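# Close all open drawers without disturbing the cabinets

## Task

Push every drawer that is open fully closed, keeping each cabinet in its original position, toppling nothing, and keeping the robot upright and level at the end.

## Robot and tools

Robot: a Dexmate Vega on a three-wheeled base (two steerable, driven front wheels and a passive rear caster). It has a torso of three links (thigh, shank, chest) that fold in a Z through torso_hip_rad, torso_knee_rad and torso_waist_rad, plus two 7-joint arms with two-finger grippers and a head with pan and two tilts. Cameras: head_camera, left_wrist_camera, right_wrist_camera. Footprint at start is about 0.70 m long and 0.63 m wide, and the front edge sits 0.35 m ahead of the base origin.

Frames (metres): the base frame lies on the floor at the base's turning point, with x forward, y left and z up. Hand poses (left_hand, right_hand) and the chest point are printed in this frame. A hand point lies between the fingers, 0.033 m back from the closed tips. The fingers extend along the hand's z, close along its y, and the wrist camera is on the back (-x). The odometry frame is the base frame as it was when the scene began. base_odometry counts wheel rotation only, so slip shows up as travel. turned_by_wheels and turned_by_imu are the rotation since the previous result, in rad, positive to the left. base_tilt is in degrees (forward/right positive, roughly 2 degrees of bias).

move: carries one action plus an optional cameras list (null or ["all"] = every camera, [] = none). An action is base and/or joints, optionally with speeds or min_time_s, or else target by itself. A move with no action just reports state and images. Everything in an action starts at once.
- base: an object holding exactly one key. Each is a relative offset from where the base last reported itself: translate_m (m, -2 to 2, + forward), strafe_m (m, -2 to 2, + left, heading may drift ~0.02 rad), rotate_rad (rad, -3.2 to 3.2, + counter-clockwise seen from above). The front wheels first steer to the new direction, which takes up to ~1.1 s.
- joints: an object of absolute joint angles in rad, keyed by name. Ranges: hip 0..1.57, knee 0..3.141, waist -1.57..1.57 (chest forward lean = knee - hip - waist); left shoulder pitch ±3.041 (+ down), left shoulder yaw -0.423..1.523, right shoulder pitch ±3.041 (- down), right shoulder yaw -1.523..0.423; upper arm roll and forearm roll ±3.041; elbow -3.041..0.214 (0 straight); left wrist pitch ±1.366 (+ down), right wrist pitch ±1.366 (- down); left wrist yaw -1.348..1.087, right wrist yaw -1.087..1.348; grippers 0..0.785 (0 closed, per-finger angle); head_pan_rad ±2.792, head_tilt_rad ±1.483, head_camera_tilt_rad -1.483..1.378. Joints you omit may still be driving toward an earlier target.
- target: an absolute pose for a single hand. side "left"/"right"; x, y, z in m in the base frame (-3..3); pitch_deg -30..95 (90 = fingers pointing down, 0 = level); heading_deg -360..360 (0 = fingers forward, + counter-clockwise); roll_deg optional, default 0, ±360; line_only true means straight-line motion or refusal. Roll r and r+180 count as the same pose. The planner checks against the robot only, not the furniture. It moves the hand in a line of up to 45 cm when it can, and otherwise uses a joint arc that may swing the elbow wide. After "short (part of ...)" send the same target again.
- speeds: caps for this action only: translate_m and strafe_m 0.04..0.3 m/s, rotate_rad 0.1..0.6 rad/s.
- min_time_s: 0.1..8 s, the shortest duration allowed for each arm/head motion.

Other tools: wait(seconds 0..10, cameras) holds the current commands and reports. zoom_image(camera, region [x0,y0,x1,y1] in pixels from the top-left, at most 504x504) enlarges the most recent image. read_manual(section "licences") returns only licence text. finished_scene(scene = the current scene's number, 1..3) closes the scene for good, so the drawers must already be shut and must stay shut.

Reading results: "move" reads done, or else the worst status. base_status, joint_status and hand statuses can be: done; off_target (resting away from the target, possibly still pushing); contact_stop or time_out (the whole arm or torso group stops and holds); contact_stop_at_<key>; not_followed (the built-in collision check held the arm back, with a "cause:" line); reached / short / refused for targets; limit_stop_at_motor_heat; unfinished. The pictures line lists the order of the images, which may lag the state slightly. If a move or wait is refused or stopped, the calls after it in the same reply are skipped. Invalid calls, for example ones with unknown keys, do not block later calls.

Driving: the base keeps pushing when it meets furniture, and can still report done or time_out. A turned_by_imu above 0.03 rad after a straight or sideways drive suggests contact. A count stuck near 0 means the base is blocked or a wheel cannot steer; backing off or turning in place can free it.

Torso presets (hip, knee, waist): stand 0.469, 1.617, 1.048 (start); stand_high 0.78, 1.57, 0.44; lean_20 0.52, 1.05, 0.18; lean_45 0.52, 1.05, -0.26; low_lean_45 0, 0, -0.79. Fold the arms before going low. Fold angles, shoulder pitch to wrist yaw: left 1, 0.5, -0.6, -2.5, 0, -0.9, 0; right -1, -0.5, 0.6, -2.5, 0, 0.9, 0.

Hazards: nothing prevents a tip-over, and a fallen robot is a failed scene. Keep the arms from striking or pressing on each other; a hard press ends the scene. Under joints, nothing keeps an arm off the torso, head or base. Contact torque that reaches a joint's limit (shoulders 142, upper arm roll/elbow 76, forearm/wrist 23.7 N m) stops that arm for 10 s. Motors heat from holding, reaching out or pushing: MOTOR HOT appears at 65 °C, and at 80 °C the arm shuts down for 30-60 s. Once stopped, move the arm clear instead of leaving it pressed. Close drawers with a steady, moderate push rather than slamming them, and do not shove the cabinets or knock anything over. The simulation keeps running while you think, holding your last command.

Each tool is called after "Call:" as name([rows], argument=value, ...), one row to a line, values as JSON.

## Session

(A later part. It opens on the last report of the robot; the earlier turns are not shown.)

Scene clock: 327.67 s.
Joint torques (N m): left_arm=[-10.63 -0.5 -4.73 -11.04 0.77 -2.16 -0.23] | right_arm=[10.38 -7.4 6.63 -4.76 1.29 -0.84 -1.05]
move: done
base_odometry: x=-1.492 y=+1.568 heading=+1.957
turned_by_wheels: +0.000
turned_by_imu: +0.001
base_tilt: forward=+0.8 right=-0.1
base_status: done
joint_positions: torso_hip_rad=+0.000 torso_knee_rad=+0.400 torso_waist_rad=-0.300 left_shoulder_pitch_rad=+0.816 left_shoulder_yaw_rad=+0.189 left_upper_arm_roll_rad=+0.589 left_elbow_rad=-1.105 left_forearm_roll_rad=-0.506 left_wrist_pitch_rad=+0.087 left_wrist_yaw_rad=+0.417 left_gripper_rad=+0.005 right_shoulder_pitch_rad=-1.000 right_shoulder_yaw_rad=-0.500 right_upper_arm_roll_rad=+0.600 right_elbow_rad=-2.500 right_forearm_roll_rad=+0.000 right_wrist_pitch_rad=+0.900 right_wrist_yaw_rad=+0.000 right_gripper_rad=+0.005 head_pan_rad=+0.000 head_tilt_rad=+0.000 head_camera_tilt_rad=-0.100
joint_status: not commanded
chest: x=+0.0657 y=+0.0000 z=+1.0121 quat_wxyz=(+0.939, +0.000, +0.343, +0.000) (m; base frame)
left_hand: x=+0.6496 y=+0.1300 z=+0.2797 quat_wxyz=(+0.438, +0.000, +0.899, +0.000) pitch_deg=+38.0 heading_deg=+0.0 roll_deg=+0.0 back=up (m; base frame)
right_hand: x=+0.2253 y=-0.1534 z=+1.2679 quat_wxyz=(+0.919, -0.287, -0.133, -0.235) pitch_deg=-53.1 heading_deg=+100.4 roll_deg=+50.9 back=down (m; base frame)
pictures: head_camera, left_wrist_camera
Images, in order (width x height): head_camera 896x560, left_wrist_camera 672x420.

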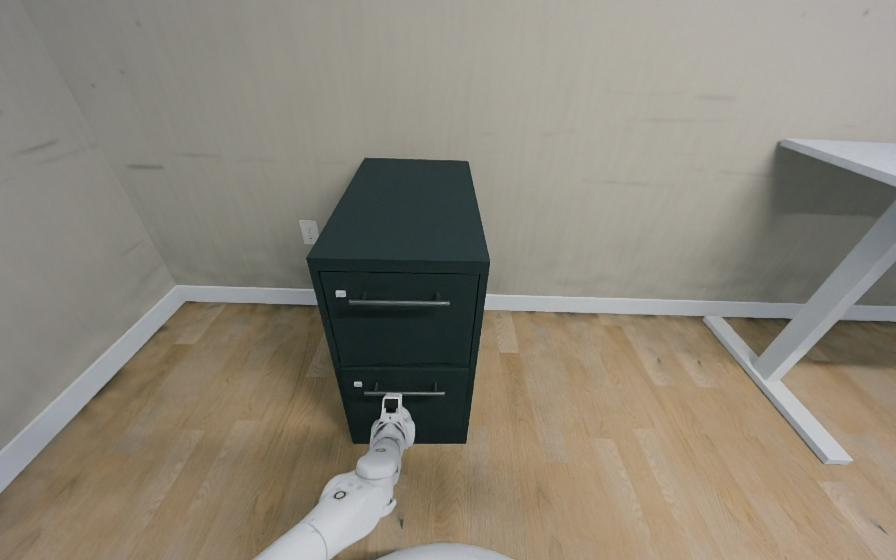

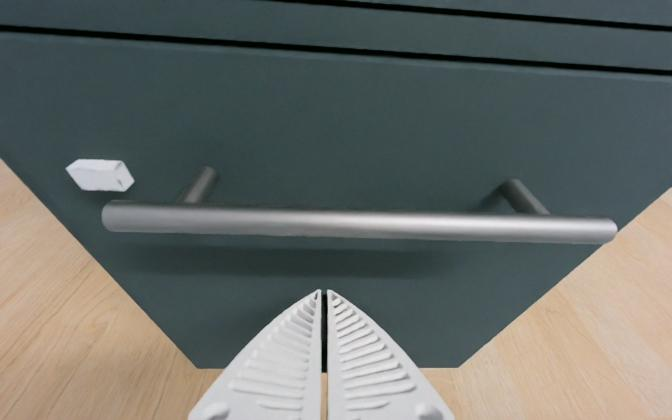

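Call:
move(base={"translate_m": 0.015}, speeds={"translate_m": 0.04}, cameras=["head_camera", "left_wrist_camera"])

Call:
zoom_image(camera="head_camera", region=[300, 240, 500, 460])

Call:
zoom_image(camera="left_wrist_camera", region=[400, 0, 672, 160])

Scene clock: 337.60 s.
Joint torques (N m): left_arm=[-12.36 -2.95 -5.42 -10.69 0.62 -2.94 -0.23] | right_arm=[10.13 -8 6.36 -4.58 1.35 -0.73 -1.03]
Motor temperatures (°C): left_arm=[30 30 36 38 34 40 35] | right_arm=[30 28 30 31 34 35 35]
move: done
base_odometry: x=-1.498 y=+1.581 heading=+1.958
turned_by_wheels: +0.000
turned_by_imu: +0.001
base_tilt: forward=+0.7 right=+0.0
base_status: done
joint_positions: torso_hip_rad=+0.000 torso_knee_rad=+0.400 torso_waist_rad=-0.300 left_shoulder_pitch_rad=+0.816 left_shoulder_yaw_rad=+0.189 left_upper_arm_roll_rad=+0.589 left_elbow_rad=-1.105 left_forearm_roll_rad=-0.506 left_wrist_pitch_rad=+0.087 left_wrist_yaw_rad=+0.417 left_gripper_rad=+0.005 right_shoulder_pitch_rad=-1.000 right_shoulder_yaw_rad=-0.500 right_upper_arm_roll_rad=+0.600 right_elbow_rad=-2.500 right_forearm_roll_rad=+0.000 right_wrist_pitch_rad=+0.900 right_wrist_yaw_rad=+0.000 right_gripper_rad=+0.005 head_pan_rad=+0.000 head_tilt_rad=+0.000 head_camera_tilt_rad=-0.100
joint_status: not commanded
chest: x=+0.0657 y=+0.0000 z=+1.0121 quat_wxyz=(+0.939, +0.000, +0.343, +0.000) (m; base frame)
left_hand: x=+0.6496 y=+0.1300 z=+0.2797 quat_wxyz=(+0.438, +0.000, +0.899, +0.000) pitch_deg=+38.0 heading_deg=+0.0 roll_deg=+0.0 back=up (m; base frame)
right_hand: x=+0.2253 y=-0.1534 z=+1.2679 quat_wxyz=(+0.919, -0.287, -0.133, -0.235) pitch_deg=-53.1 heading_deg=+100.4 roll_deg=+50.9 back=down (m; base frame)
pictures: head_camera, left_wrist_camera
Images, in order (width x height): head_camera 896x560, left_wrist_camera 672x420.

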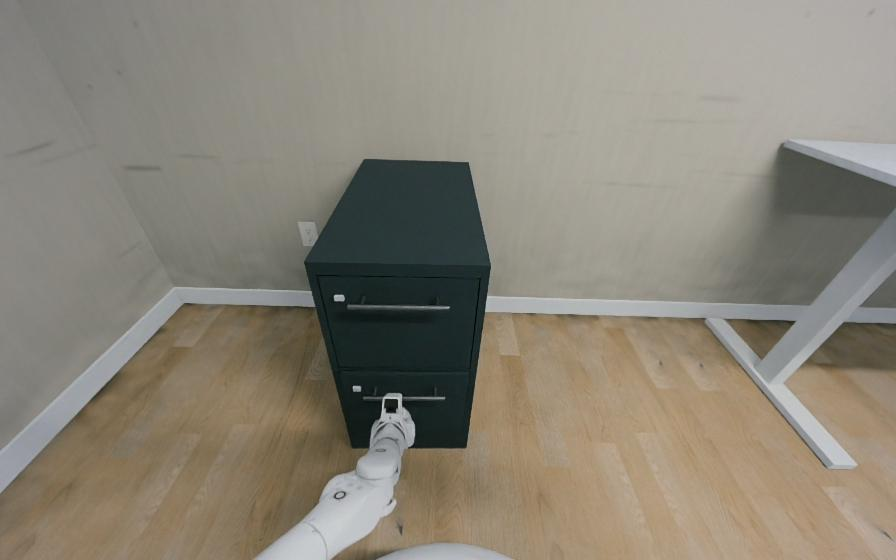

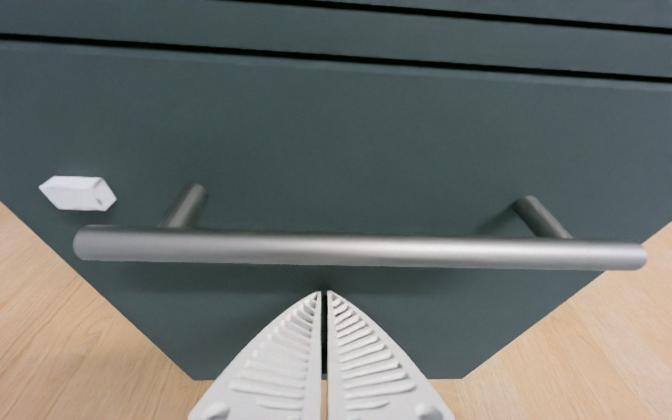

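Scaled by 2.291 from the camera's 896x560 image, which has a finer 960x600 frame.

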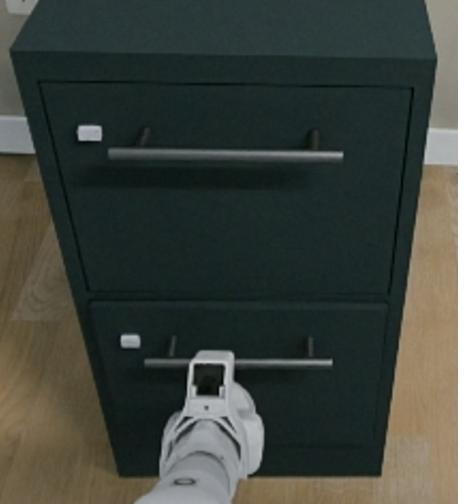

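Scaled by 1.853 from the camera's 672x420 image, which has a finer 960x600 frame.

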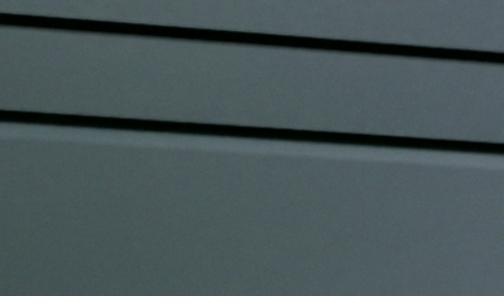

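Call:
move(base={"translate_m": 0.015}, speeds={"translate_m": 0.04}, cameras=["head_camera", "left_wrist_camera"])

Call:
zoom_image(camera="head_camera", region=[300, 240, 500, 460])

Call:
zoom_image(camera="left_wrist_camera", region=[400, 0, 672, 160])

Scene clock: 348.37 s.
Joint torques (N m): left_arm=[-21.49 0.29 -5.66 -11.71 1.36 -3.96 -0.38] | right_arm=[10.2 -7.24 6.38 -4.24 1.29 -1.46 -1.06]
move: done
base_odometry: x=-1.503 y=+1.595 heading=+1.958
turned_by_wheels: +0.001
turned_by_imu: +0.001
base_tilt: forward=+0.7 right=-0.1
base_status: done
joint_positions: torso_hip_rad=+0.000 torso_knee_rad=+0.400 torso_waist_rad=-0.300 left_shoulder_pitch_rad=+0.816 left_shoulder_yaw_rad=+0.189 left_upper_arm_roll_rad=+0.589 left_elbow_rad=-1.105 left_forearm_roll_rad=-0.506 left_wrist_pitch_rad=+0.088 left_wrist_yaw_rad=+0.417 left_gripper_rad=+0.005 right_shoulder_pitch_rad=-1.000 right_shoulder_yaw_rad=-0.500 right_upper_arm_roll_rad=+0.600 right_elbow_rad=-2.500 right_forearm_roll_rad=+0.000 right_wrist_pitch_rad=+0.900 right_wrist_yaw_rad=+0.000 right_gripper_rad=+0.005 head_pan_rad=+0.000 head_tilt_rad=+0.000 head_camera_tilt_rad=-0.100
joint_status: not commanded
chest: x=+0.0656 y=+0.0000 z=+1.0121 quat_wxyz=(+0.939, +0.000, +0.343, +0.000) (m; base frame)
left_hand: x=+0.6491 y=+0.1299 z=+0.2793 quat_wxyz=(+0.438, +0.000, +0.899, +0.000) pitch_deg=+38.1 heading_deg=+0.0 roll_deg=+0.0 back=up (m; base frame)
right_hand: x=+0.2252 y=-0.1534 z=+1.2679 quat_wxyz=(+0.919, -0.287, -0.133, -0.235) pitch_deg=-53.1 heading_deg=+100.4 roll_deg=+50.9 back=down (m; base frame)
pictures: head_camera, left_wrist_camera
Images, in order (width x height): head_camera 896x560, left_wrist_camera 672x420.

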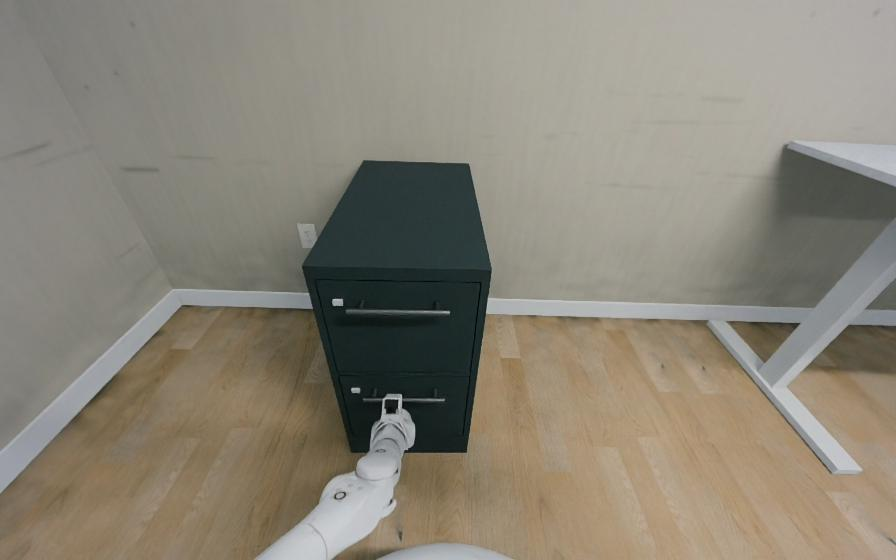

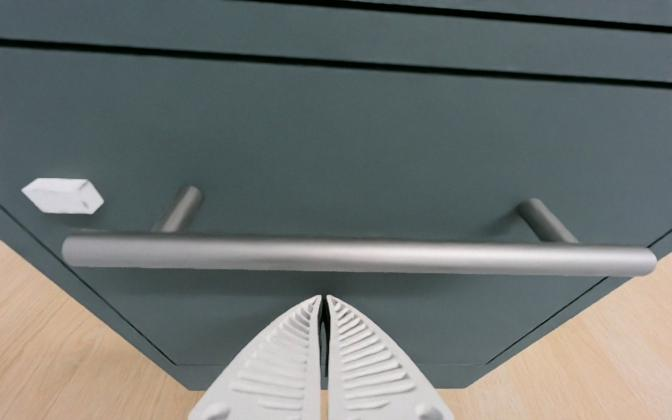

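Scaled by 2.291 from the camera's 896x560 image, which has a finer 960x600 frame.

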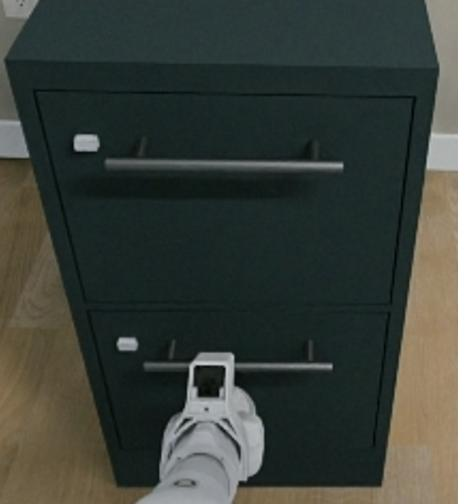

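Scaled by 1.853 from the camera's 672x420 image, which has a finer 960x600 frame.

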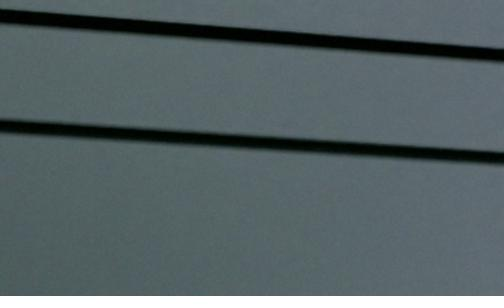

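Call:
move(base={"translate_m": -1.6}, cameras=["head_camera"])

Call:
move(joints={"torso_hip_rad": 0.469, "torso_knee_rad": 1.617, "torso_waist_rad": 1.048, "head_camera_tilt_rad": 0.4}, cameras=[])

Call:
move(target={"side": "left", "x": 0.6, "y": 0.13, "z": 0.85, "pitch_deg": 0, "heading_deg": 0}, cameras=[])

Call:
move(base={"rotate_rad": 1.46})

Scene clock: 372.33 s.
Joint torques (N m): left_arm=[-10.75 -1.39 -4.82 -12.05 -0.19 -2.74 0.06] | right_arm=[10.89 -7.37 6.36 -4.3 1.29 -1.11 -1.11]
move: done
base_odometry: x=-0.894 y=+0.116 heading=+1.959
turned_by_wheels: +0.001
turned_by_imu: +0.004
base_tilt: forward=+0.7 right=+0.0
base_status: done
joint_positions: torso_hip_rad=+0.000 torso_knee_rad=+0.400 torso_waist_rad=-0.300 left_shoulder_pitch_rad=+0.816 left_shoulder_yaw_rad=+0.189 left_upper_arm_roll_rad=+0.589 left_elbow_rad=-1.105 left_forearm_roll_rad=-0.506 left_wrist_pitch_rad=+0.087 left_wrist_yaw_rad=+0.417 left_gripper_rad=+0.005 right_shoulder_pitch_rad=-1.000 right_shoulder_yaw_rad=-0.500 right_upper_arm_roll_rad=+0.600 right_elbow_rad=-2.500 right_forearm_roll_rad=+0.000 right_wrist_pitch_rad=+0.900 right_wrist_yaw_rad=+0.000 right_gripper_rad=+0.005 head_pan_rad=+0.000 head_tilt_rad=+0.000 head_camera_tilt_rad=-0.100
joint_status: not commanded
chest: x=+0.0657 y=+0.0000 z=+1.0121 quat_wxyz=(+0.939, +0.000, +0.343, +0.000) (m; base frame)
left_hand: x=+0.6496 y=+0.1300 z=+0.2798 quat_wxyz=(+0.438, +0.000, +0.899, +0.000) pitch_deg=+38.0 heading_deg=+0.0 roll_deg=+0.0 back=up (m; base frame)
right_hand: x=+0.2253 y=-0.1534 z=+1.2679 quat_wxyz=(+0.919, -0.287, -0.133, -0.235) pitch_deg=-53.1 heading_deg=+100.4 roll_deg=+50.9 back=down (m; base frame)
pictures: head_camera
Images, in order (width x height): head_camera 896x560.

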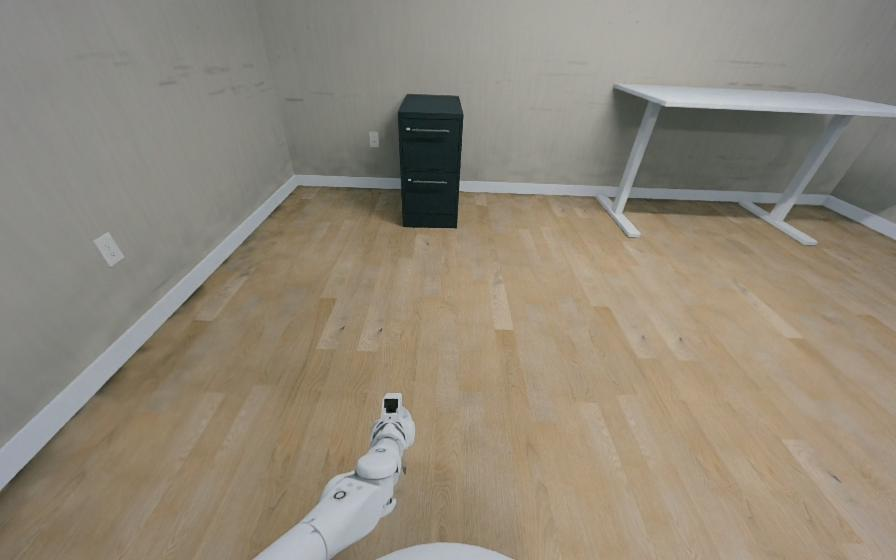

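Scene clock: 378.60 s.
Joint torques (N m): left_arm=[-19.77 -0.14 -7.8 -12.68 0.52 -2.29 0.15] | right_arm=[12.73 -6.15 3.58 -0.73 0.66 -1.67 -0.41]
move: done
base_odometry: x=-0.894 y=+0.116 heading=+1.959
turned_by_wheels: +0.000
turned_by_imu: +0.001
base_tilt: forward=+0.7 right=-0.1
base_status: not commanded
joint_positions: torso_hip_rad=+0.469 torso_knee_rad=+1.617 torso_waist_rad=+1.048 left_shoulder_pitch_rad=+0.816 left_shoulder_yaw_rad=+0.189 left_upper_arm_roll_rad=+0.589 left_elbow_rad=-1.105 left_forearm_roll_rad=-0.506 left_wrist_pitch_rad=+0.087 left_wrist_yaw_rad=+0.417 left_gripper_rad=+0.005 right_shoulder_pitch_rad=-1.000 right_shoulder_yaw_rad=-0.500 right_upper_arm_roll_rad=+0.600 right_elbow_rad=-2.500 right_forearm_roll_rad=+0.000 right_wrist_pitch_rad=+0.900 right_wrist_yaw_rad=+0.000 right_gripper_rad=+0.005 head_pan_rad=+0.000 head_tilt_rad=+0.000 head_camera_tilt_rad=+0.400
joint_status: all done
chest: x=-0.0110 y=+0.0000 z=+1.4154 quat_wxyz=(+0.999, +0.000, +0.050, +0.000) (m; base frame)
left_hand: x=+0.8844 y=+0.1300 z=+1.1406 quat_wxyz=(+0.684, +0.000, +0.729, +0.000) pitch_deg=+3.7 heading_deg=+0.0 roll_deg=+0.0 back=up (m; base frame)
right_hand: x=-0.0237 y=-0.1534 z=+1.7167 quat_wxyz=(+0.839, -0.205, -0.398, -0.310) pitch_deg=-36.8 heading_deg=+132.5 roll_deg=+7.0 back=down (m; base frame)
pictures: none
No camera images: "cameras" was empty.

Scene clock: 378.90 s.
Joint torques (N m): left_arm=[-22.99 -2.67 -7.51 -12.31 0.54 -3.34 -0.32] | right_arm=[11.95 -6.39 3.72 -1.25 0.61 -1.29 -0.44]
move: refused
base_odometry: x=-0.894 y=+0.116 heading=+1.959
turned_by_wheels: +0.000
turned_by_imu: +0.000
base_tilt: forward=+0.7 right=+0.0
base_status: not commanded
joint_positions: torso_hip_rad=+0.469 torso_knee_rad=+1.617 torso_waist_rad=+1.048 left_shoulder_pitch_rad=+0.816 left_shoulder_yaw_rad=+0.189 left_upper_arm_roll_rad=+0.589 left_elbow_rad=-1.105 left_forearm_roll_rad=-0.506 left_wrist_pitch_rad=+0.087 left_wrist_yaw_rad=+0.417 left_gripper_rad=+0.005 right_shoulder_pitch_rad=-1.000 right_shoulder_yaw_rad=-0.500 right_upper_arm_roll_rad=+0.600 right_elbow_rad=-2.500 right_forearm_roll_rad=+0.000 right_wrist_pitch_rad=+0.900 right_wrist_yaw_rad=+0.000 right_gripper_rad=+0.005 head_pan_rad=+0.000 head_tilt_rad=+0.000 head_camera_tilt_rad=+0.400
joint_status: not commanded
chest: x=-0.0110 y=+0.0000 z=+1.4154 quat_wxyz=(+0.999, +0.000, +0.050, +0.000) (m; base frame)
left_hand: x=+0.8844 y=+0.1300 z=+1.1406 quat_wxyz=(+0.684, +0.000, +0.729, +0.000) pitch_deg=+3.7 heading_deg=+0.0 roll_deg=+0.0 back=up (m; base frame)
left_hand_status: refused: no posture of the arm gets there (out of reach): the closest leaves the hand 1.0 cm and 0 deg from the pose. Nothing moved.
right_hand: x=-0.0237 y=-0.1534 z=+1.7167 quat_wxyz=(+0.839, -0.205, -0.398, -0.310) pitch_deg=-36.8 heading_deg=+132.5 roll_deg=+7.0 back=down (m; base frame)
pictures: none
No camera images: "cameras" was empty.

not run: a stop came earlier in this reply.

Call:
move(target={"side": "left", "x": 0.6, "y": 0.15, "z": 0.85, "pitch_deg": 20, "heading_deg": 0}, cameras=[])

Call:
move(base={"rotate_rad": 1.46})

Scene clock: 386.60 s.
Joint torques (N m): left_arm=[-5.53 0.22 -1.21 -13.42 1.28 -2.09 0.58] | right_arm=[12.96 -6.41 3.65 -0.74 0.64 -1.92 -0.4]
move: done
base_odometry: x=-0.894 y=+0.116 heading=+1.959
turned_by_wheels: +0.000
turned_by_imu: +0.001
base_tilt: forward=+0.6 right=+0.0
base_status: not commanded
joint_positions: torso_hip_rad=+0.469 torso_knee_rad=+1.617 torso_waist_rad=+1.048 left_shoulder_pitch_rad=+1.549 left_shoulder_yaw_rad=+0.431 left_upper_arm_roll_rad=+0.626 left_elbow_rad=-1.580 left_forearm_roll_rad=-0.502 left_wrist_pitch_rad=-0.013 left_wrist_yaw_rad=+0.567 left_gripper_rad=+0.005 right_shoulder_pitch_rad=-1.000 right_shoulder_yaw_rad=-0.500 right_upper_arm_roll_rad=+0.600 right_elbow_rad=-2.500 right_forearm_roll_rad=+0.000 right_wrist_pitch_rad=+0.900 right_wrist_yaw_rad=+0.000 right_gripper_rad=+0.005 head_pan_rad=+0.000 head_tilt_rad=+0.000 head_camera_tilt_rad=+0.400
joint_status: not commanded
chest: x=-0.0110 y=+0.0000 z=+1.4154 quat_wxyz=(+0.999, +0.000, +0.050, +0.000) (m; base frame)
left_hand: x=+0.6030 y=+0.1500 z=+0.8522 quat_wxyz=(+0.575, +0.000, +0.818, +0.000) pitch_deg=+19.9 heading_deg=+0.0 roll_deg=+0.0 back=up (m; base frame)
left_hand_status: reached (straight line, planned for 2.8 s): 4 mm and 0.1 deg off.
right_hand: x=-0.0237 y=-0.1534 z=+1.7167 quat_wxyz=(+0.839, -0.205, -0.398, -0.310) pitch_deg=-36.8 heading_deg=+132.5 roll_deg=+7.0 back=down (m; base frame)
pictures: none
No camera images: "cameras" was empty.

Scene clock: 390.63 s.
Joint torques (N m): left_arm=[-7.11 1.99 -0.6 -12.82 1.04 -2.71 0.45] | right_arm=[12.68 -6.34 3.97 -1.04 0.62 -2.1 -0.43]
move: done
base_odometry: x=-0.893 y=+0.117 heading=-2.862
turned_by_wheels: +1.462
turned_by_imu: +1.435
base_tilt: forward=+0.7 right=+0.0
base_status: done
joint_positions: torso_hip_rad=+0.469 torso_knee_rad=+1.617 torso_waist_rad=+1.048 left_shoulder_pitch_rad=+1.555 left_shoulder_yaw_rad=+0.432 left_upper_arm_roll_rad=+0.627 left_elbow_rad=-1.581 left_forearm_roll_rad=-0.502 left_wrist_pitch_rad=-0.016 left_wrist_yaw_rad=+0.567 left_gripper_rad=+0.005 right_shoulder_pitch_rad=-1.000 right_shoulder_yaw_rad=-0.500 right_upper_arm_roll_rad=+0.600 right_elbow_rad=-2.500 right_forearm_roll_rad=+0.000 right_wrist_pitch_rad=+0.900 right_wrist_yaw_rad=+0.000 right_gripper_rad=+0.005 head_pan_rad=+0.000 head_tilt_rad=+0.000 head_camera_tilt_rad=+0.400
joint_status: not commanded
chest: x=-0.0110 y=+0.0000 z=+1.4154 quat_wxyz=(+0.999, +0.000, +0.050, +0.000) (m; base frame)
left_hand: x=+0.6000 y=+0.1501 z=+0.8498 quat_wxyz=(+0.573, +0.000, +0.819, +0.000) pitch_deg=+20.0 heading_deg=+0.0 roll_deg=+0.0 back=up (m; base frame)
right_hand: x=-0.0238 y=-0.1534 z=+1.7167 quat_wxyz=(+0.839, -0.205, -0.398, -0.310) pitch_deg=-36.8 heading_deg=+132.5 roll_deg=+7.0 back=down (m; base frame)
pictures: head_camera, left_wrist_camera, right_wrist_camera
Images, in order (width x height): head_camera 896x560, left_wrist_camera 672x420, right_wrist_camera 672x420.

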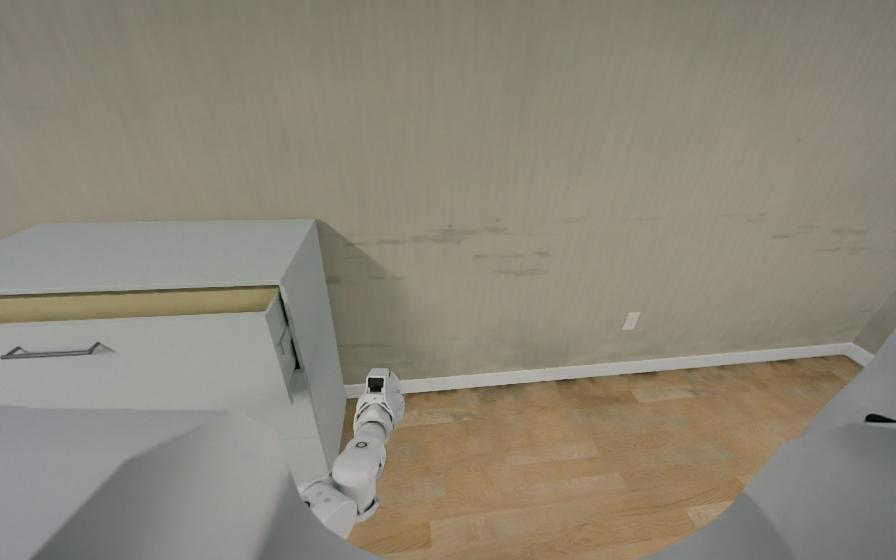

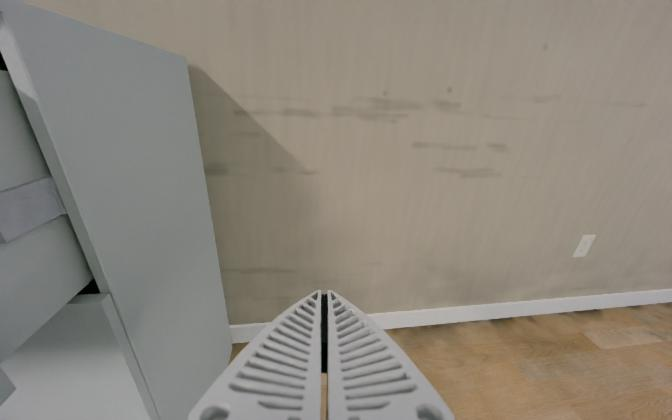

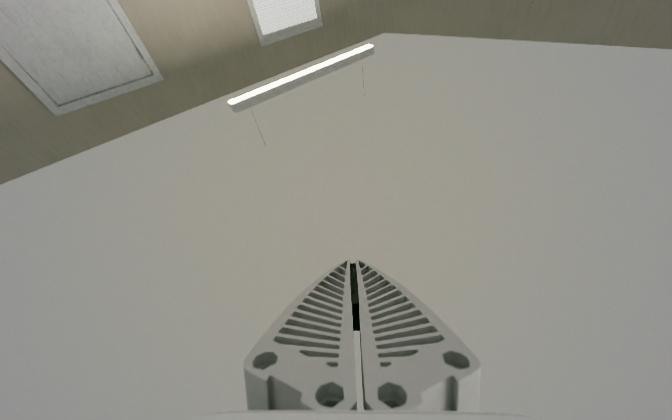

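Call:
move(base={"translate_m": -0.3}, cameras=[])

Call:
move(base={"rotate_rad": 0.09}, cameras=[])

Call:
move(base={"strafe_m": 0.7}, cameras=["head_camera", "left_wrist_camera"])

Scene clock: 403.20 s.
Joint torques (N m): left_arm=[-4.37 2.34 -0.83 -12.51 0.31 -1.76 0.32] | right_arm=[12.35 -6.16 3.65 -0.4 0.51 -2.32 -0.18]
Motor temperatures (°C): left_arm=[29 30 32 33 34 39 35] | right_arm=[30 28 30 31 34 35 35]
move: done
base_odometry: x=-0.605 y=+0.200 heading=-2.862
turned_by_wheels: +0.001
turned_by_imu: +0.002
base_tilt: forward=+0.7 right=-0.1
base_status: done
joint_positions: torso_hip_rad=+0.469 torso_knee_rad=+1.617 torso_waist_rad=+1.048 left_shoulder_pitch_rad=+1.555 left_shoulder_yaw_rad=+0.432 left_upper_arm_roll_rad=+0.627 left_elbow_rad=-1.581 left_forearm_roll_rad=-0.502 left_wrist_pitch_rad=-0.016 left_wrist_yaw_rad=+0.567 left_gripper_rad=+0.005 right_shoulder_pitch_rad=-1.000 right_shoulder_yaw_rad=-0.500 right_upper_arm_roll_rad=+0.600 right_elbow_rad=-2.500 right_forearm_roll_rad=+0.000 right_wrist_pitch_rad=+0.900 right_wrist_yaw_rad=+0.000 right_gripper_rad=+0.005 head_pan_rad=+0.000 head_tilt_rad=+0.000 head_camera_tilt_rad=+0.400
joint_status: not commanded
chest: x=-0.0112 y=+0.0000 z=+1.4155 quat_wxyz=(+0.999, +0.000, +0.050, +0.000) (m; base frame)
left_hand: x=+0.5999 y=+0.1501 z=+0.8499 quat_wxyz=(+0.573, +0.000, +0.819, +0.000) pitch_deg=+20.0 heading_deg=+0.0 roll_deg=+0.0 back=up (m; base frame)
right_hand: x=-0.0239 y=-0.1534 z=+1.7167 quat_wxyz=(+0.839, -0.205, -0.398, -0.310) pitch_deg=-36.8 heading_deg=+132.5 roll_deg=+7.0 back=down (m; base frame)
pictures: none
No camera images: "cameras" was empty.

Scene clock: 404.53 s.
Joint torques (N m): left_arm=[-5.28 1.26 -3.28 -13.85 1.15 -2.63 0.16] | right_arm=[12.3 -7.1 3.96 -0.91 0.52 -1.96 -0.26]
move: done
base_odometry: x=-0.605 y=+0.201 heading=-2.772
turned_by_wheels: +0.090
turned_by_imu: +0.090
base_tilt: forward=+0.7 right=-0.1
base_status: done
joint_positions: torso_hip_rad=+0.469 torso_knee_rad=+1.617 torso_waist_rad=+1.048 left_shoulder_pitch_rad=+1.555 left_shoulder_yaw_rad=+0.432 left_upper_arm_roll_rad=+0.627 left_elbow_rad=-1.581 left_forearm_roll_rad=-0.502 left_wrist_pitch_rad=-0.016 left_wrist_yaw_rad=+0.567 left_gripper_rad=+0.005 right_shoulder_pitch_rad=-1.000 right_shoulder_yaw_rad=-0.500 right_upper_arm_roll_rad=+0.600 right_elbow_rad=-2.500 right_forearm_roll_rad=+0.000 right_wrist_pitch_rad=+0.900 right_wrist_yaw_rad=+0.000 right_gripper_rad=+0.005 head_pan_rad=+0.000 head_tilt_rad=+0.000 head_camera_tilt_rad=+0.400
joint_status: not commanded
chest: x=-0.0112 y=+0.0000 z=+1.4155 quat_wxyz=(+0.999, +0.000, +0.050, +0.000) (m; base frame)
left_hand: x=+0.5999 y=+0.1501 z=+0.8499 quat_wxyz=(+0.573, +0.000, +0.819, +0.000) pitch_deg=+20.0 heading_deg=+0.0 roll_deg=+0.0 back=up (m; base frame)
right_hand: x=-0.0239 y=-0.1534 z=+1.7167 quat_wxyz=(+0.839, -0.205, -0.398, -0.310) pitch_deg=-36.8 heading_deg=+132.5 roll_deg=+7.0 back=down (m; base frame)
pictures: none
No camera images: "cameras" was empty.

Scene clock: 409.40 s.
Joint torques (N m): left_arm=[-4.98 -0.61 -2.77 -13.92 0.51 -2.67 -0.17] | right_arm=[12.66 -6.27 3.91 -0.45 0.56 -2.12 -0.22]
move: done
base_odometry: x=-0.347 y=-0.448 heading=-2.762
turned_by_wheels: +0.010
turned_by_imu: +0.004
base_tilt: forward=+0.7 right=-0.1
base_status: done
joint_positions: torso_hip_rad=+0.469 torso_knee_rad=+1.617 torso_waist_rad=+1.048 left_shoulder_pitch_rad=+1.555 left_shoulder_yaw_rad=+0.432 left_upper_arm_roll_rad=+0.627 left_elbow_rad=-1.581 left_forearm_roll_rad=-0.502 left_wrist_pitch_rad=-0.016 left_wrist_yaw_rad=+0.567 left_gripper_rad=+0.005 right_shoulder_pitch_rad=-1.000 right_shoulder_yaw_rad=-0.500 right_upper_arm_roll_rad=+0.600 right_elbow_rad=-2.500 right_forearm_roll_rad=+0.000 right_wrist_pitch_rad=+0.900 right_wrist_yaw_rad=+0.000 right_gripper_rad=+0.005 head_pan_rad=+0.000 head_tilt_rad=+0.000 head_camera_tilt_rad=+0.400
joint_status: not commanded
chest: x=-0.0112 y=+0.0000 z=+1.4155 quat_wxyz=(+0.999, +0.000, +0.050, +0.000) (m; base frame)
left_hand: x=+0.5999 y=+0.1501 z=+0.8499 quat_wxyz=(+0.573, +0.000, +0.819, +0.000) pitch_deg=+20.0 heading_deg=+0.0 roll_deg=+0.0 back=up (m; base frame)
right_hand: x=-0.0239 y=-0.1534 z=+1.7167 quat_wxyz=(+0.839, -0.205, -0.398, -0.310) pitch_deg=-36.8 heading_deg=+132.5 roll_deg=+7.0 back=down (m; base frame)
pictures: head_camera, left_wrist_camera
Images, in order (width x height): head_camera 896x560, left_wrist_camera 672x420.

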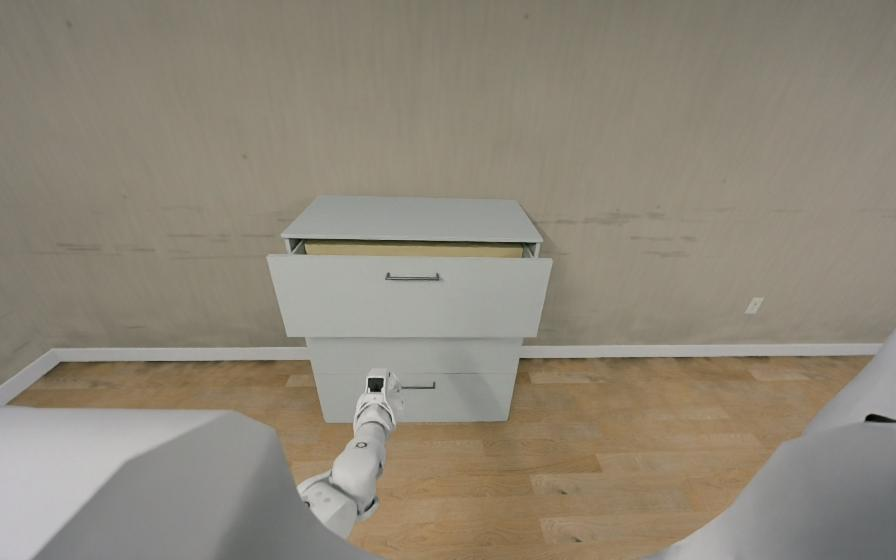

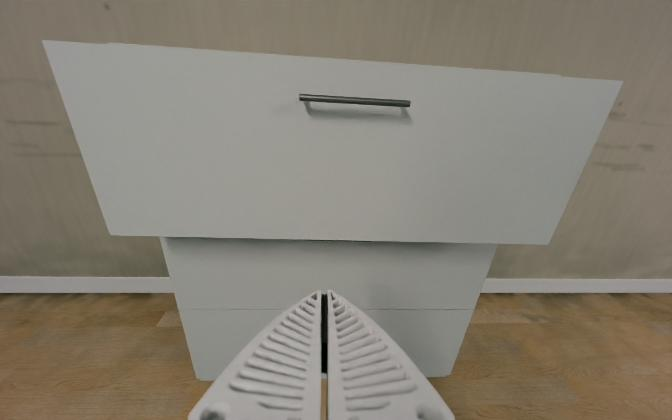

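Call:
move(base={"translate_m": 0.3}, speeds={"translate_m": 0.15}, cameras=["head_camera", "left_wrist_camera"])

Scene clock: 423.13 s.
Joint torques (N m): left_arm=[-7.95 0.8 -3.64 -13.48 0.77 -3 0.25] | right_arm=[12.51 -7.1 3.6 -0.52 0.52 -2.45 -0.26]
move: done
base_odometry: x=-0.625 y=-0.560 heading=-2.762
turned_by_wheels: +0.000
turned_by_imu: +0.000
base_tilt: forward=+0.7 right=-0.1
base_status: done
joint_positions: torso_hip_rad=+0.469 torso_knee_rad=+1.617 torso_waist_rad=+1.048 left_shoulder_pitch_rad=+1.555 left_shoulder_yaw_rad=+0.432 left_upper_arm_roll_rad=+0.627 left_elbow_rad=-1.581 left_forearm_roll_rad=-0.502 left_wrist_pitch_rad=-0.016 left_wrist_yaw_rad=+0.567 left_gripper_rad=+0.005 right_shoulder_pitch_rad=-1.000 right_shoulder_yaw_rad=-0.500 right_upper_arm_roll_rad=+0.600 right_elbow_rad=-2.500 right_forearm_roll_rad=+0.000 right_wrist_pitch_rad=+0.900 right_wrist_yaw_rad=+0.000 right_gripper_rad=+0.005 head_pan_rad=+0.000 head_tilt_rad=+0.000 head_camera_tilt_rad=+0.400
joint_status: not commanded
chest: x=-0.0111 y=+0.0000 z=+1.4155 quat_wxyz=(+0.999, +0.000, +0.050, +0.000) (m; base frame)
left_hand: x=+0.5999 y=+0.1501 z=+0.8499 quat_wxyz=(+0.573, +0.000, +0.819, +0.000) pitch_deg=+20.0 heading_deg=+0.0 roll_deg=+0.0 back=up (m; base frame)
right_hand: x=-0.0238 y=-0.1534 z=+1.7167 quat_wxyz=(+0.839, -0.205, -0.398, -0.310) pitch_deg=-36.8 heading_deg=+132.5 roll_deg=+7.0 back=down (m; base frame)
pictures: head_camera, left_wrist_camera
Images, in order (width x height): head_camera 896x560, left_wrist_camera 672x420.

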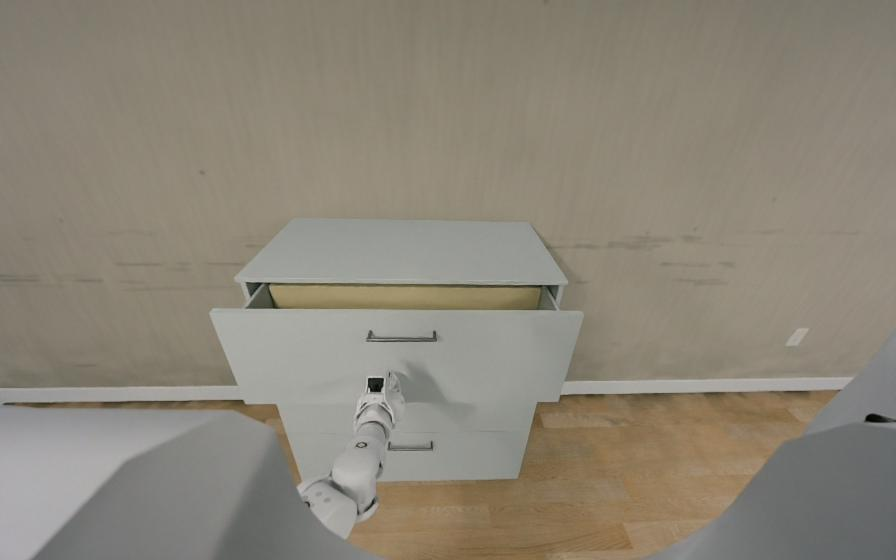

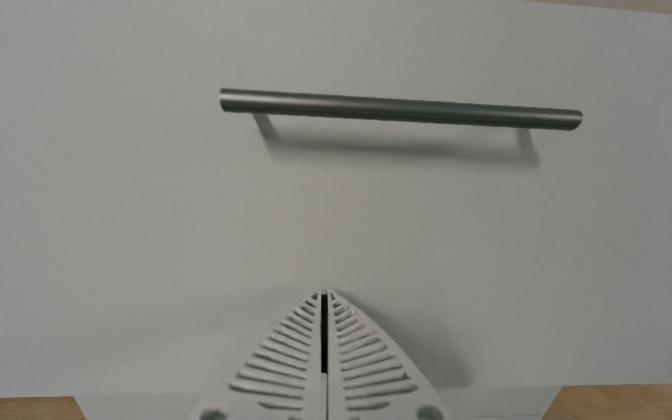

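Call:
move(base={"translate_m": 0.08}, speeds={"translate_m": 0.08}, cameras=["head_camera", "left_wrist_camera"])

Scene clock: 429.70 s.
Joint torques (N m): left_arm=[-11.22 -0.31 -7.34 -14.73 0.82 -2.31 -0.4] | right_arm=[12.54 -6.38 3.57 -0.62 0.44 -2.02 -0.19]
move: done
base_odometry: x=-0.700 y=-0.590 heading=-2.763
turned_by_wheels: +0.000
turned_by_imu: +0.000
base_tilt: forward=+0.7 right=-0.1
base_status: done
joint_positions: torso_hip_rad=+0.469 torso_knee_rad=+1.617 torso_waist_rad=+1.048 left_shoulder_pitch_rad=+1.555 left_shoulder_yaw_rad=+0.432 left_upper_arm_roll_rad=+0.628 left_elbow_rad=-1.581 left_forearm_roll_rad=-0.502 left_wrist_pitch_rad=-0.016 left_wrist_yaw_rad=+0.567 left_gripper_rad=+0.005 right_shoulder_pitch_rad=-1.000 right_shoulder_yaw_rad=-0.500 right_upper_arm_roll_rad=+0.600 right_elbow_rad=-2.500 right_forearm_roll_rad=+0.000 right_wrist_pitch_rad=+0.900 right_wrist_yaw_rad=+0.000 right_gripper_rad=+0.005 head_pan_rad=+0.000 head_tilt_rad=+0.000 head_camera_tilt_rad=+0.400
joint_status: not commanded
chest: x=-0.0111 y=+0.0000 z=+1.4155 quat_wxyz=(+0.999, +0.000, +0.050, +0.000) (m; base frame)
left_hand: x=+0.5997 y=+0.1499 z=+0.8497 quat_wxyz=(+0.573, +0.000, +0.819, +0.000) pitch_deg=+20.0 heading_deg=+0.0 roll_deg=+0.0 back=up (m; base frame)
right_hand: x=-0.0239 y=-0.1534 z=+1.7167 quat_wxyz=(+0.839, -0.205, -0.398, -0.310) pitch_deg=-36.8 heading_deg=+132.5 roll_deg=+7.0 back=down (m; base frame)
pictures: head_camera, left_wrist_camera
Images, in order (width x height): head_camera 896x560, left_wrist_camera 672x420.

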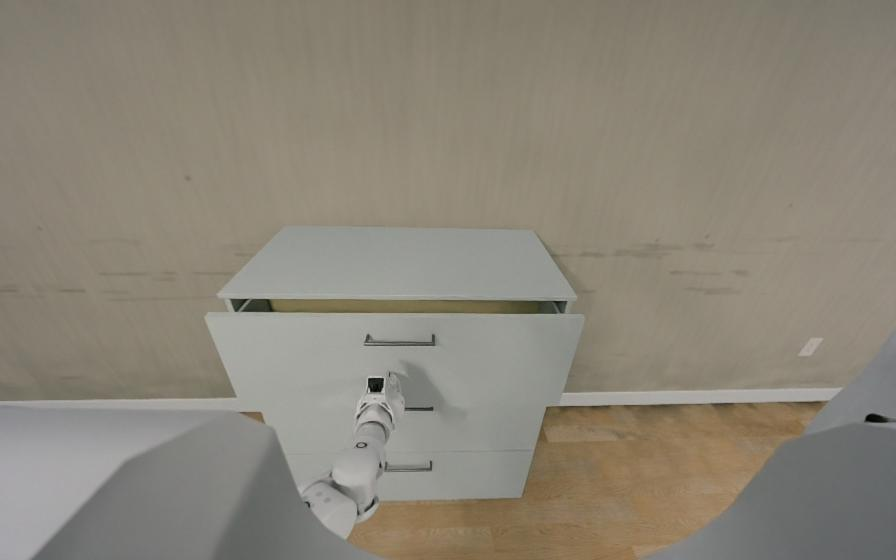

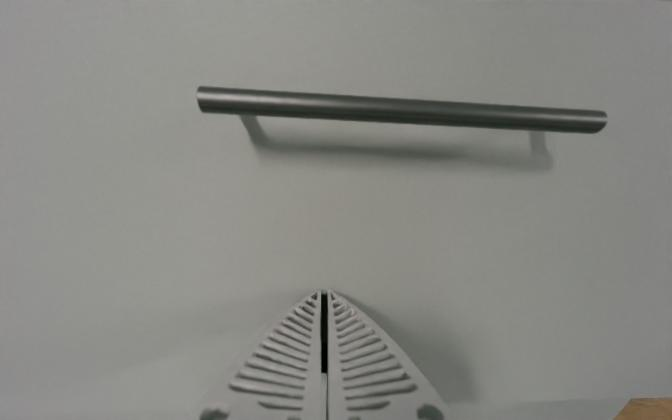

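Call:
move(base={"translate_m": 0.06}, speeds={"translate_m": 0.06}, cameras=["head_camera", "left_wrist_camera"])

Scene clock: 434.07 s.
Joint torques (N m): left_arm=[-10.58 2.62 -9.22 -13.85 1.12 -2.94 -0.15] | right_arm=[11.89 -6.96 3.67 -0.57 0.46 -1.79 -0.11]
move: done
base_odometry: x=-0.755 y=-0.613 heading=-2.763
turned_by_wheels: +0.000
turned_by_imu: +0.000
base_tilt: forward=+0.7 right=-0.1
base_status: done
joint_positions: torso_hip_rad=+0.469 torso_knee_rad=+1.617 torso_waist_rad=+1.048 left_shoulder_pitch_rad=+1.555 left_shoulder_yaw_rad=+0.432 left_upper_arm_roll_rad=+0.627 left_elbow_rad=-1.581 left_forearm_roll_rad=-0.502 left_wrist_pitch_rad=-0.016 left_wrist_yaw_rad=+0.567 left_gripper_rad=+0.005 right_shoulder_pitch_rad=-1.000 right_shoulder_yaw_rad=-0.500 right_upper_arm_roll_rad=+0.600 right_elbow_rad=-2.500 right_forearm_roll_rad=+0.000 right_wrist_pitch_rad=+0.900 right_wrist_yaw_rad=+0.000 right_gripper_rad=+0.005 head_pan_rad=+0.000 head_tilt_rad=+0.000 head_camera_tilt_rad=+0.400
joint_status: not commanded
chest: x=-0.0110 y=+0.0000 z=+1.4155 quat_wxyz=(+0.999, +0.000, +0.050, +0.000) (m; base frame)
left_hand: x=+0.5997 y=+0.1499 z=+0.8496 quat_wxyz=(+0.573, +0.000, +0.819, +0.000) pitch_deg=+20.0 heading_deg=+0.0 roll_deg=+0.0 back=up (m; base frame)
right_hand: x=-0.0238 y=-0.1534 z=+1.7167 quat_wxyz=(+0.839, -0.205, -0.398, -0.310) pitch_deg=-36.8 heading_deg=+132.5 roll_deg=+7.0 back=down (m; base frame)
pictures: head_camera, left_wrist_camera
Images, in order (width x height): head_camera 896x560, left_wrist_camera 672x420.

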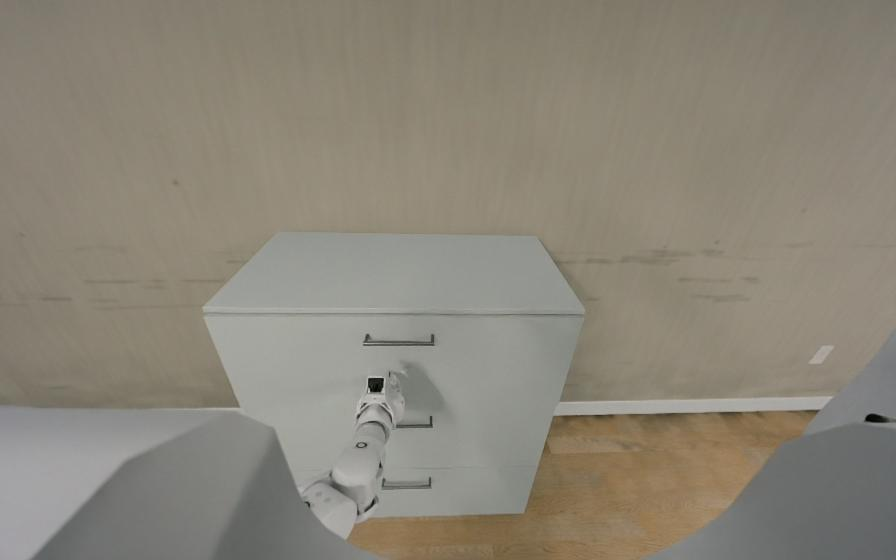

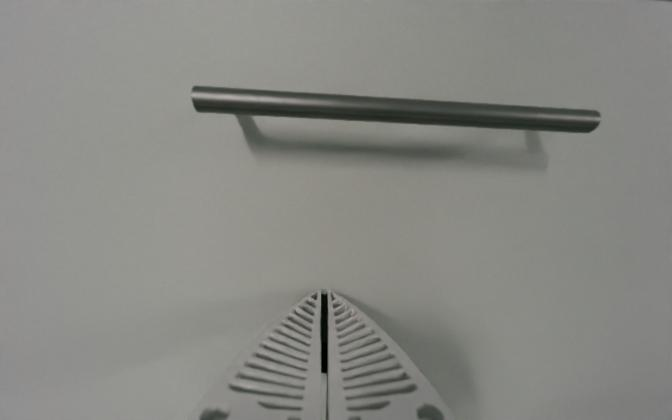

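Call:
move(base={"translate_m": 0.012}, speeds={"translate_m": 0.04}, cameras=["head_camera", "left_wrist_camera"])

Call:
zoom_image(camera="head_camera", region=[190, 280, 400, 500])

Call:
zoom_image(camera="head_camera", region=[420, 280, 600, 500])

Scene clock: 439.00 s.
Joint torques (N m): left_arm=[-10.42 0.99 -9.5 -13.53 0.3 -1.28 -0.05] | right_arm=[11.93 -6.76 4.1 -0.64 0.44 -1.91 -0.11]
move: done
base_odometry: x=-0.766 y=-0.617 heading=-2.763
turned_by_wheels: +0.000
turned_by_imu: +0.000
base_tilt: forward=+0.6 right=+0.0
base_status: done
joint_positions: torso_hip_rad=+0.469 torso_knee_rad=+1.617 torso_waist_rad=+1.048 left_shoulder_pitch_rad=+1.555 left_shoulder_yaw_rad=+0.432 left_upper_arm_roll_rad=+0.628 left_elbow_rad=-1.581 left_forearm_roll_rad=-0.502 left_wrist_pitch_rad=-0.016 left_wrist_yaw_rad=+0.567 left_gripper_rad=+0.005 right_shoulder_pitch_rad=-1.000 right_shoulder_yaw_rad=-0.500 right_upper_arm_roll_rad=+0.600 right_elbow_rad=-2.500 right_forearm_roll_rad=+0.000 right_wrist_pitch_rad=+0.900 right_wrist_yaw_rad=+0.000 right_gripper_rad=+0.005 head_pan_rad=+0.000 head_tilt_rad=+0.000 head_camera_tilt_rad=+0.400
joint_status: not commanded
chest: x=-0.0111 y=+0.0000 z=+1.4155 quat_wxyz=(+0.999, +0.000, +0.050, +0.000) (m; base frame)
left_hand: x=+0.5997 y=+0.1499 z=+0.8497 quat_wxyz=(+0.573, +0.000, +0.819, +0.000) pitch_deg=+20.0 heading_deg=+0.0 roll_deg=+0.0 back=up (m; base frame)
right_hand: x=-0.0239 y=-0.1534 z=+1.7167 quat_wxyz=(+0.839, -0.205, -0.398, -0.310) pitch_deg=-36.8 heading_deg=+132.5 roll_deg=+7.0 back=down (m; base frame)
pictures: head_camera, left_wrist_camera
Images, in order (width x height): head_camera 896x560, left_wrist_camera 672x420.

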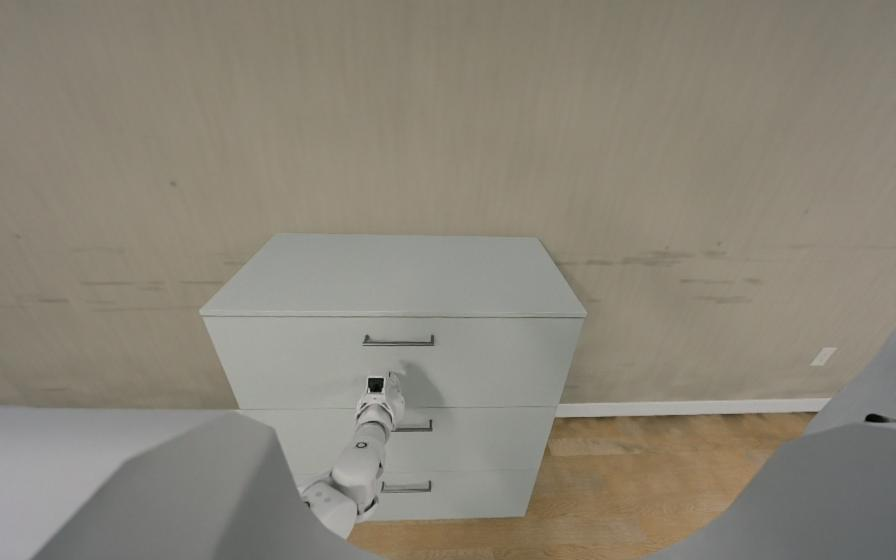

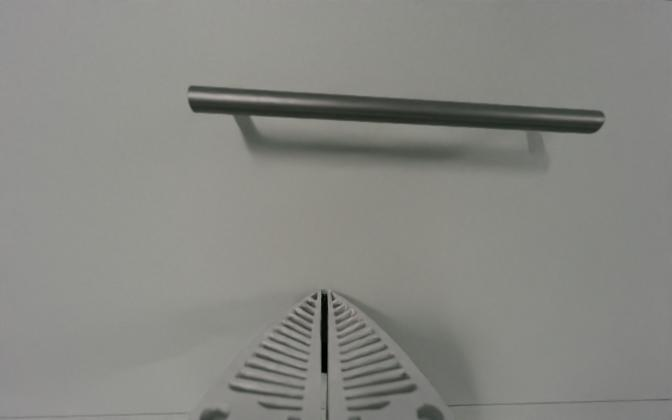

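Scaled by 2.291 from the camera's 896x560 image, which has a finer 960x600 frame.

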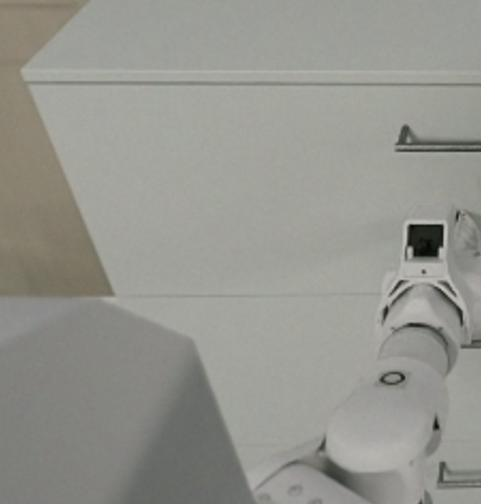

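Scaled by 2.291 from the camera's 896x560 image, which has a finer 960x600 frame.

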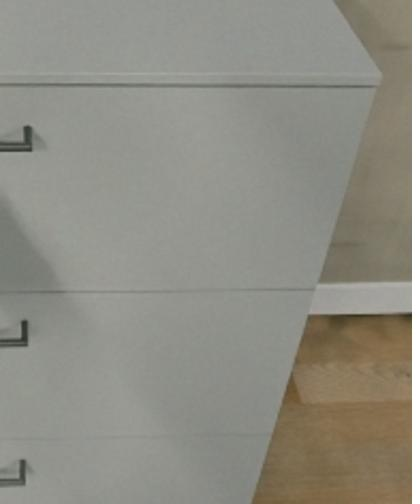

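Call:
move(base={"translate_m": 0.012}, speeds={"translate_m": 0.04}, cameras=["head_camera"])

Call:
zoom_image(camera="head_camera", region=[420, 280, 600, 500])

Scene clock: 445.20 s.
Joint torques (N m): left_arm=[-24.58 0.66 -15.94 -14.96 1.67 -4.62 -0.72] | right_arm=[13.09 -7.45 3.59 -1.36 0.44 -2.27 0.01]
move: done
base_odometry: x=-0.777 y=-0.621 heading=-2.763
turned_by_wheels: +0.000
turned_by_imu: +0.001
base_tilt: forward=+0.6 right=+0.0
base_status: done
joint_positions: torso_hip_rad=+0.469 torso_knee_rad=+1.617 torso_waist_rad=+1.048 left_shoulder_pitch_rad=+1.556 left_shoulder_yaw_rad=+0.432 left_upper_arm_roll_rad=+0.628 left_elbow_rad=-1.581 left_forearm_roll_rad=-0.502 left_wrist_pitch_rad=-0.016 left_wrist_yaw_rad=+0.567 left_gripper_rad=+0.005 right_shoulder_pitch_rad=-1.000 right_shoulder_yaw_rad=-0.500 right_upper_arm_roll_rad=+0.600 right_elbow_rad=-2.500 right_forearm_roll_rad=+0.000 right_wrist_pitch_rad=+0.900 right_wrist_yaw_rad=+0.000 right_gripper_rad=+0.005 head_pan_rad=+0.000 head_tilt_rad=+0.000 head_camera_tilt_rad=+0.400
joint_status: not commanded
chest: x=-0.0117 y=+0.0000 z=+1.4155 quat_wxyz=(+0.999, +0.000, +0.050, +0.000) (m; base frame)
left_hand: x=+0.5987 y=+0.1496 z=+0.8492 quat_wxyz=(+0.573, +0.000, +0.820, +0.000) pitch_deg=+20.1 heading_deg=+0.0 roll_deg=+0.0 back=up (m; base frame)
right_hand: x=-0.0247 y=-0.1534 z=+1.7167 quat_wxyz=(+0.839, -0.205, -0.399, -0.310) pitch_deg=-36.8 heading_deg=+132.5 roll_deg=+6.9 back=down (m; base frame)
pictures: head_camera
Images, in order (width x height): head_camera 896x560.

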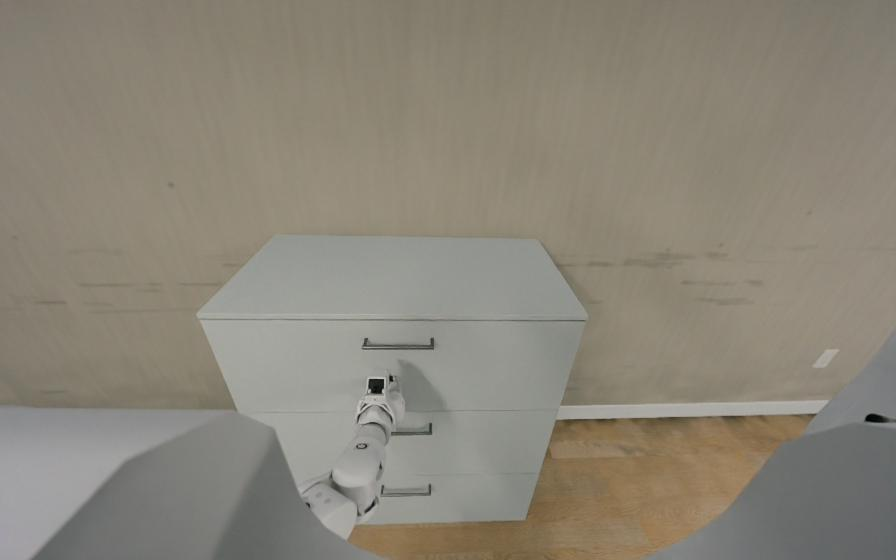

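Scaled by 2.291 from the camera's 896x560 image, which has a finer 960x600 frame.

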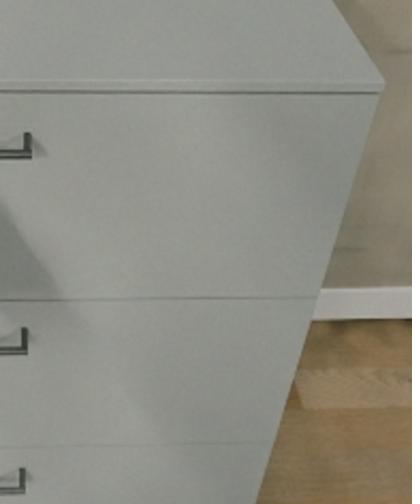

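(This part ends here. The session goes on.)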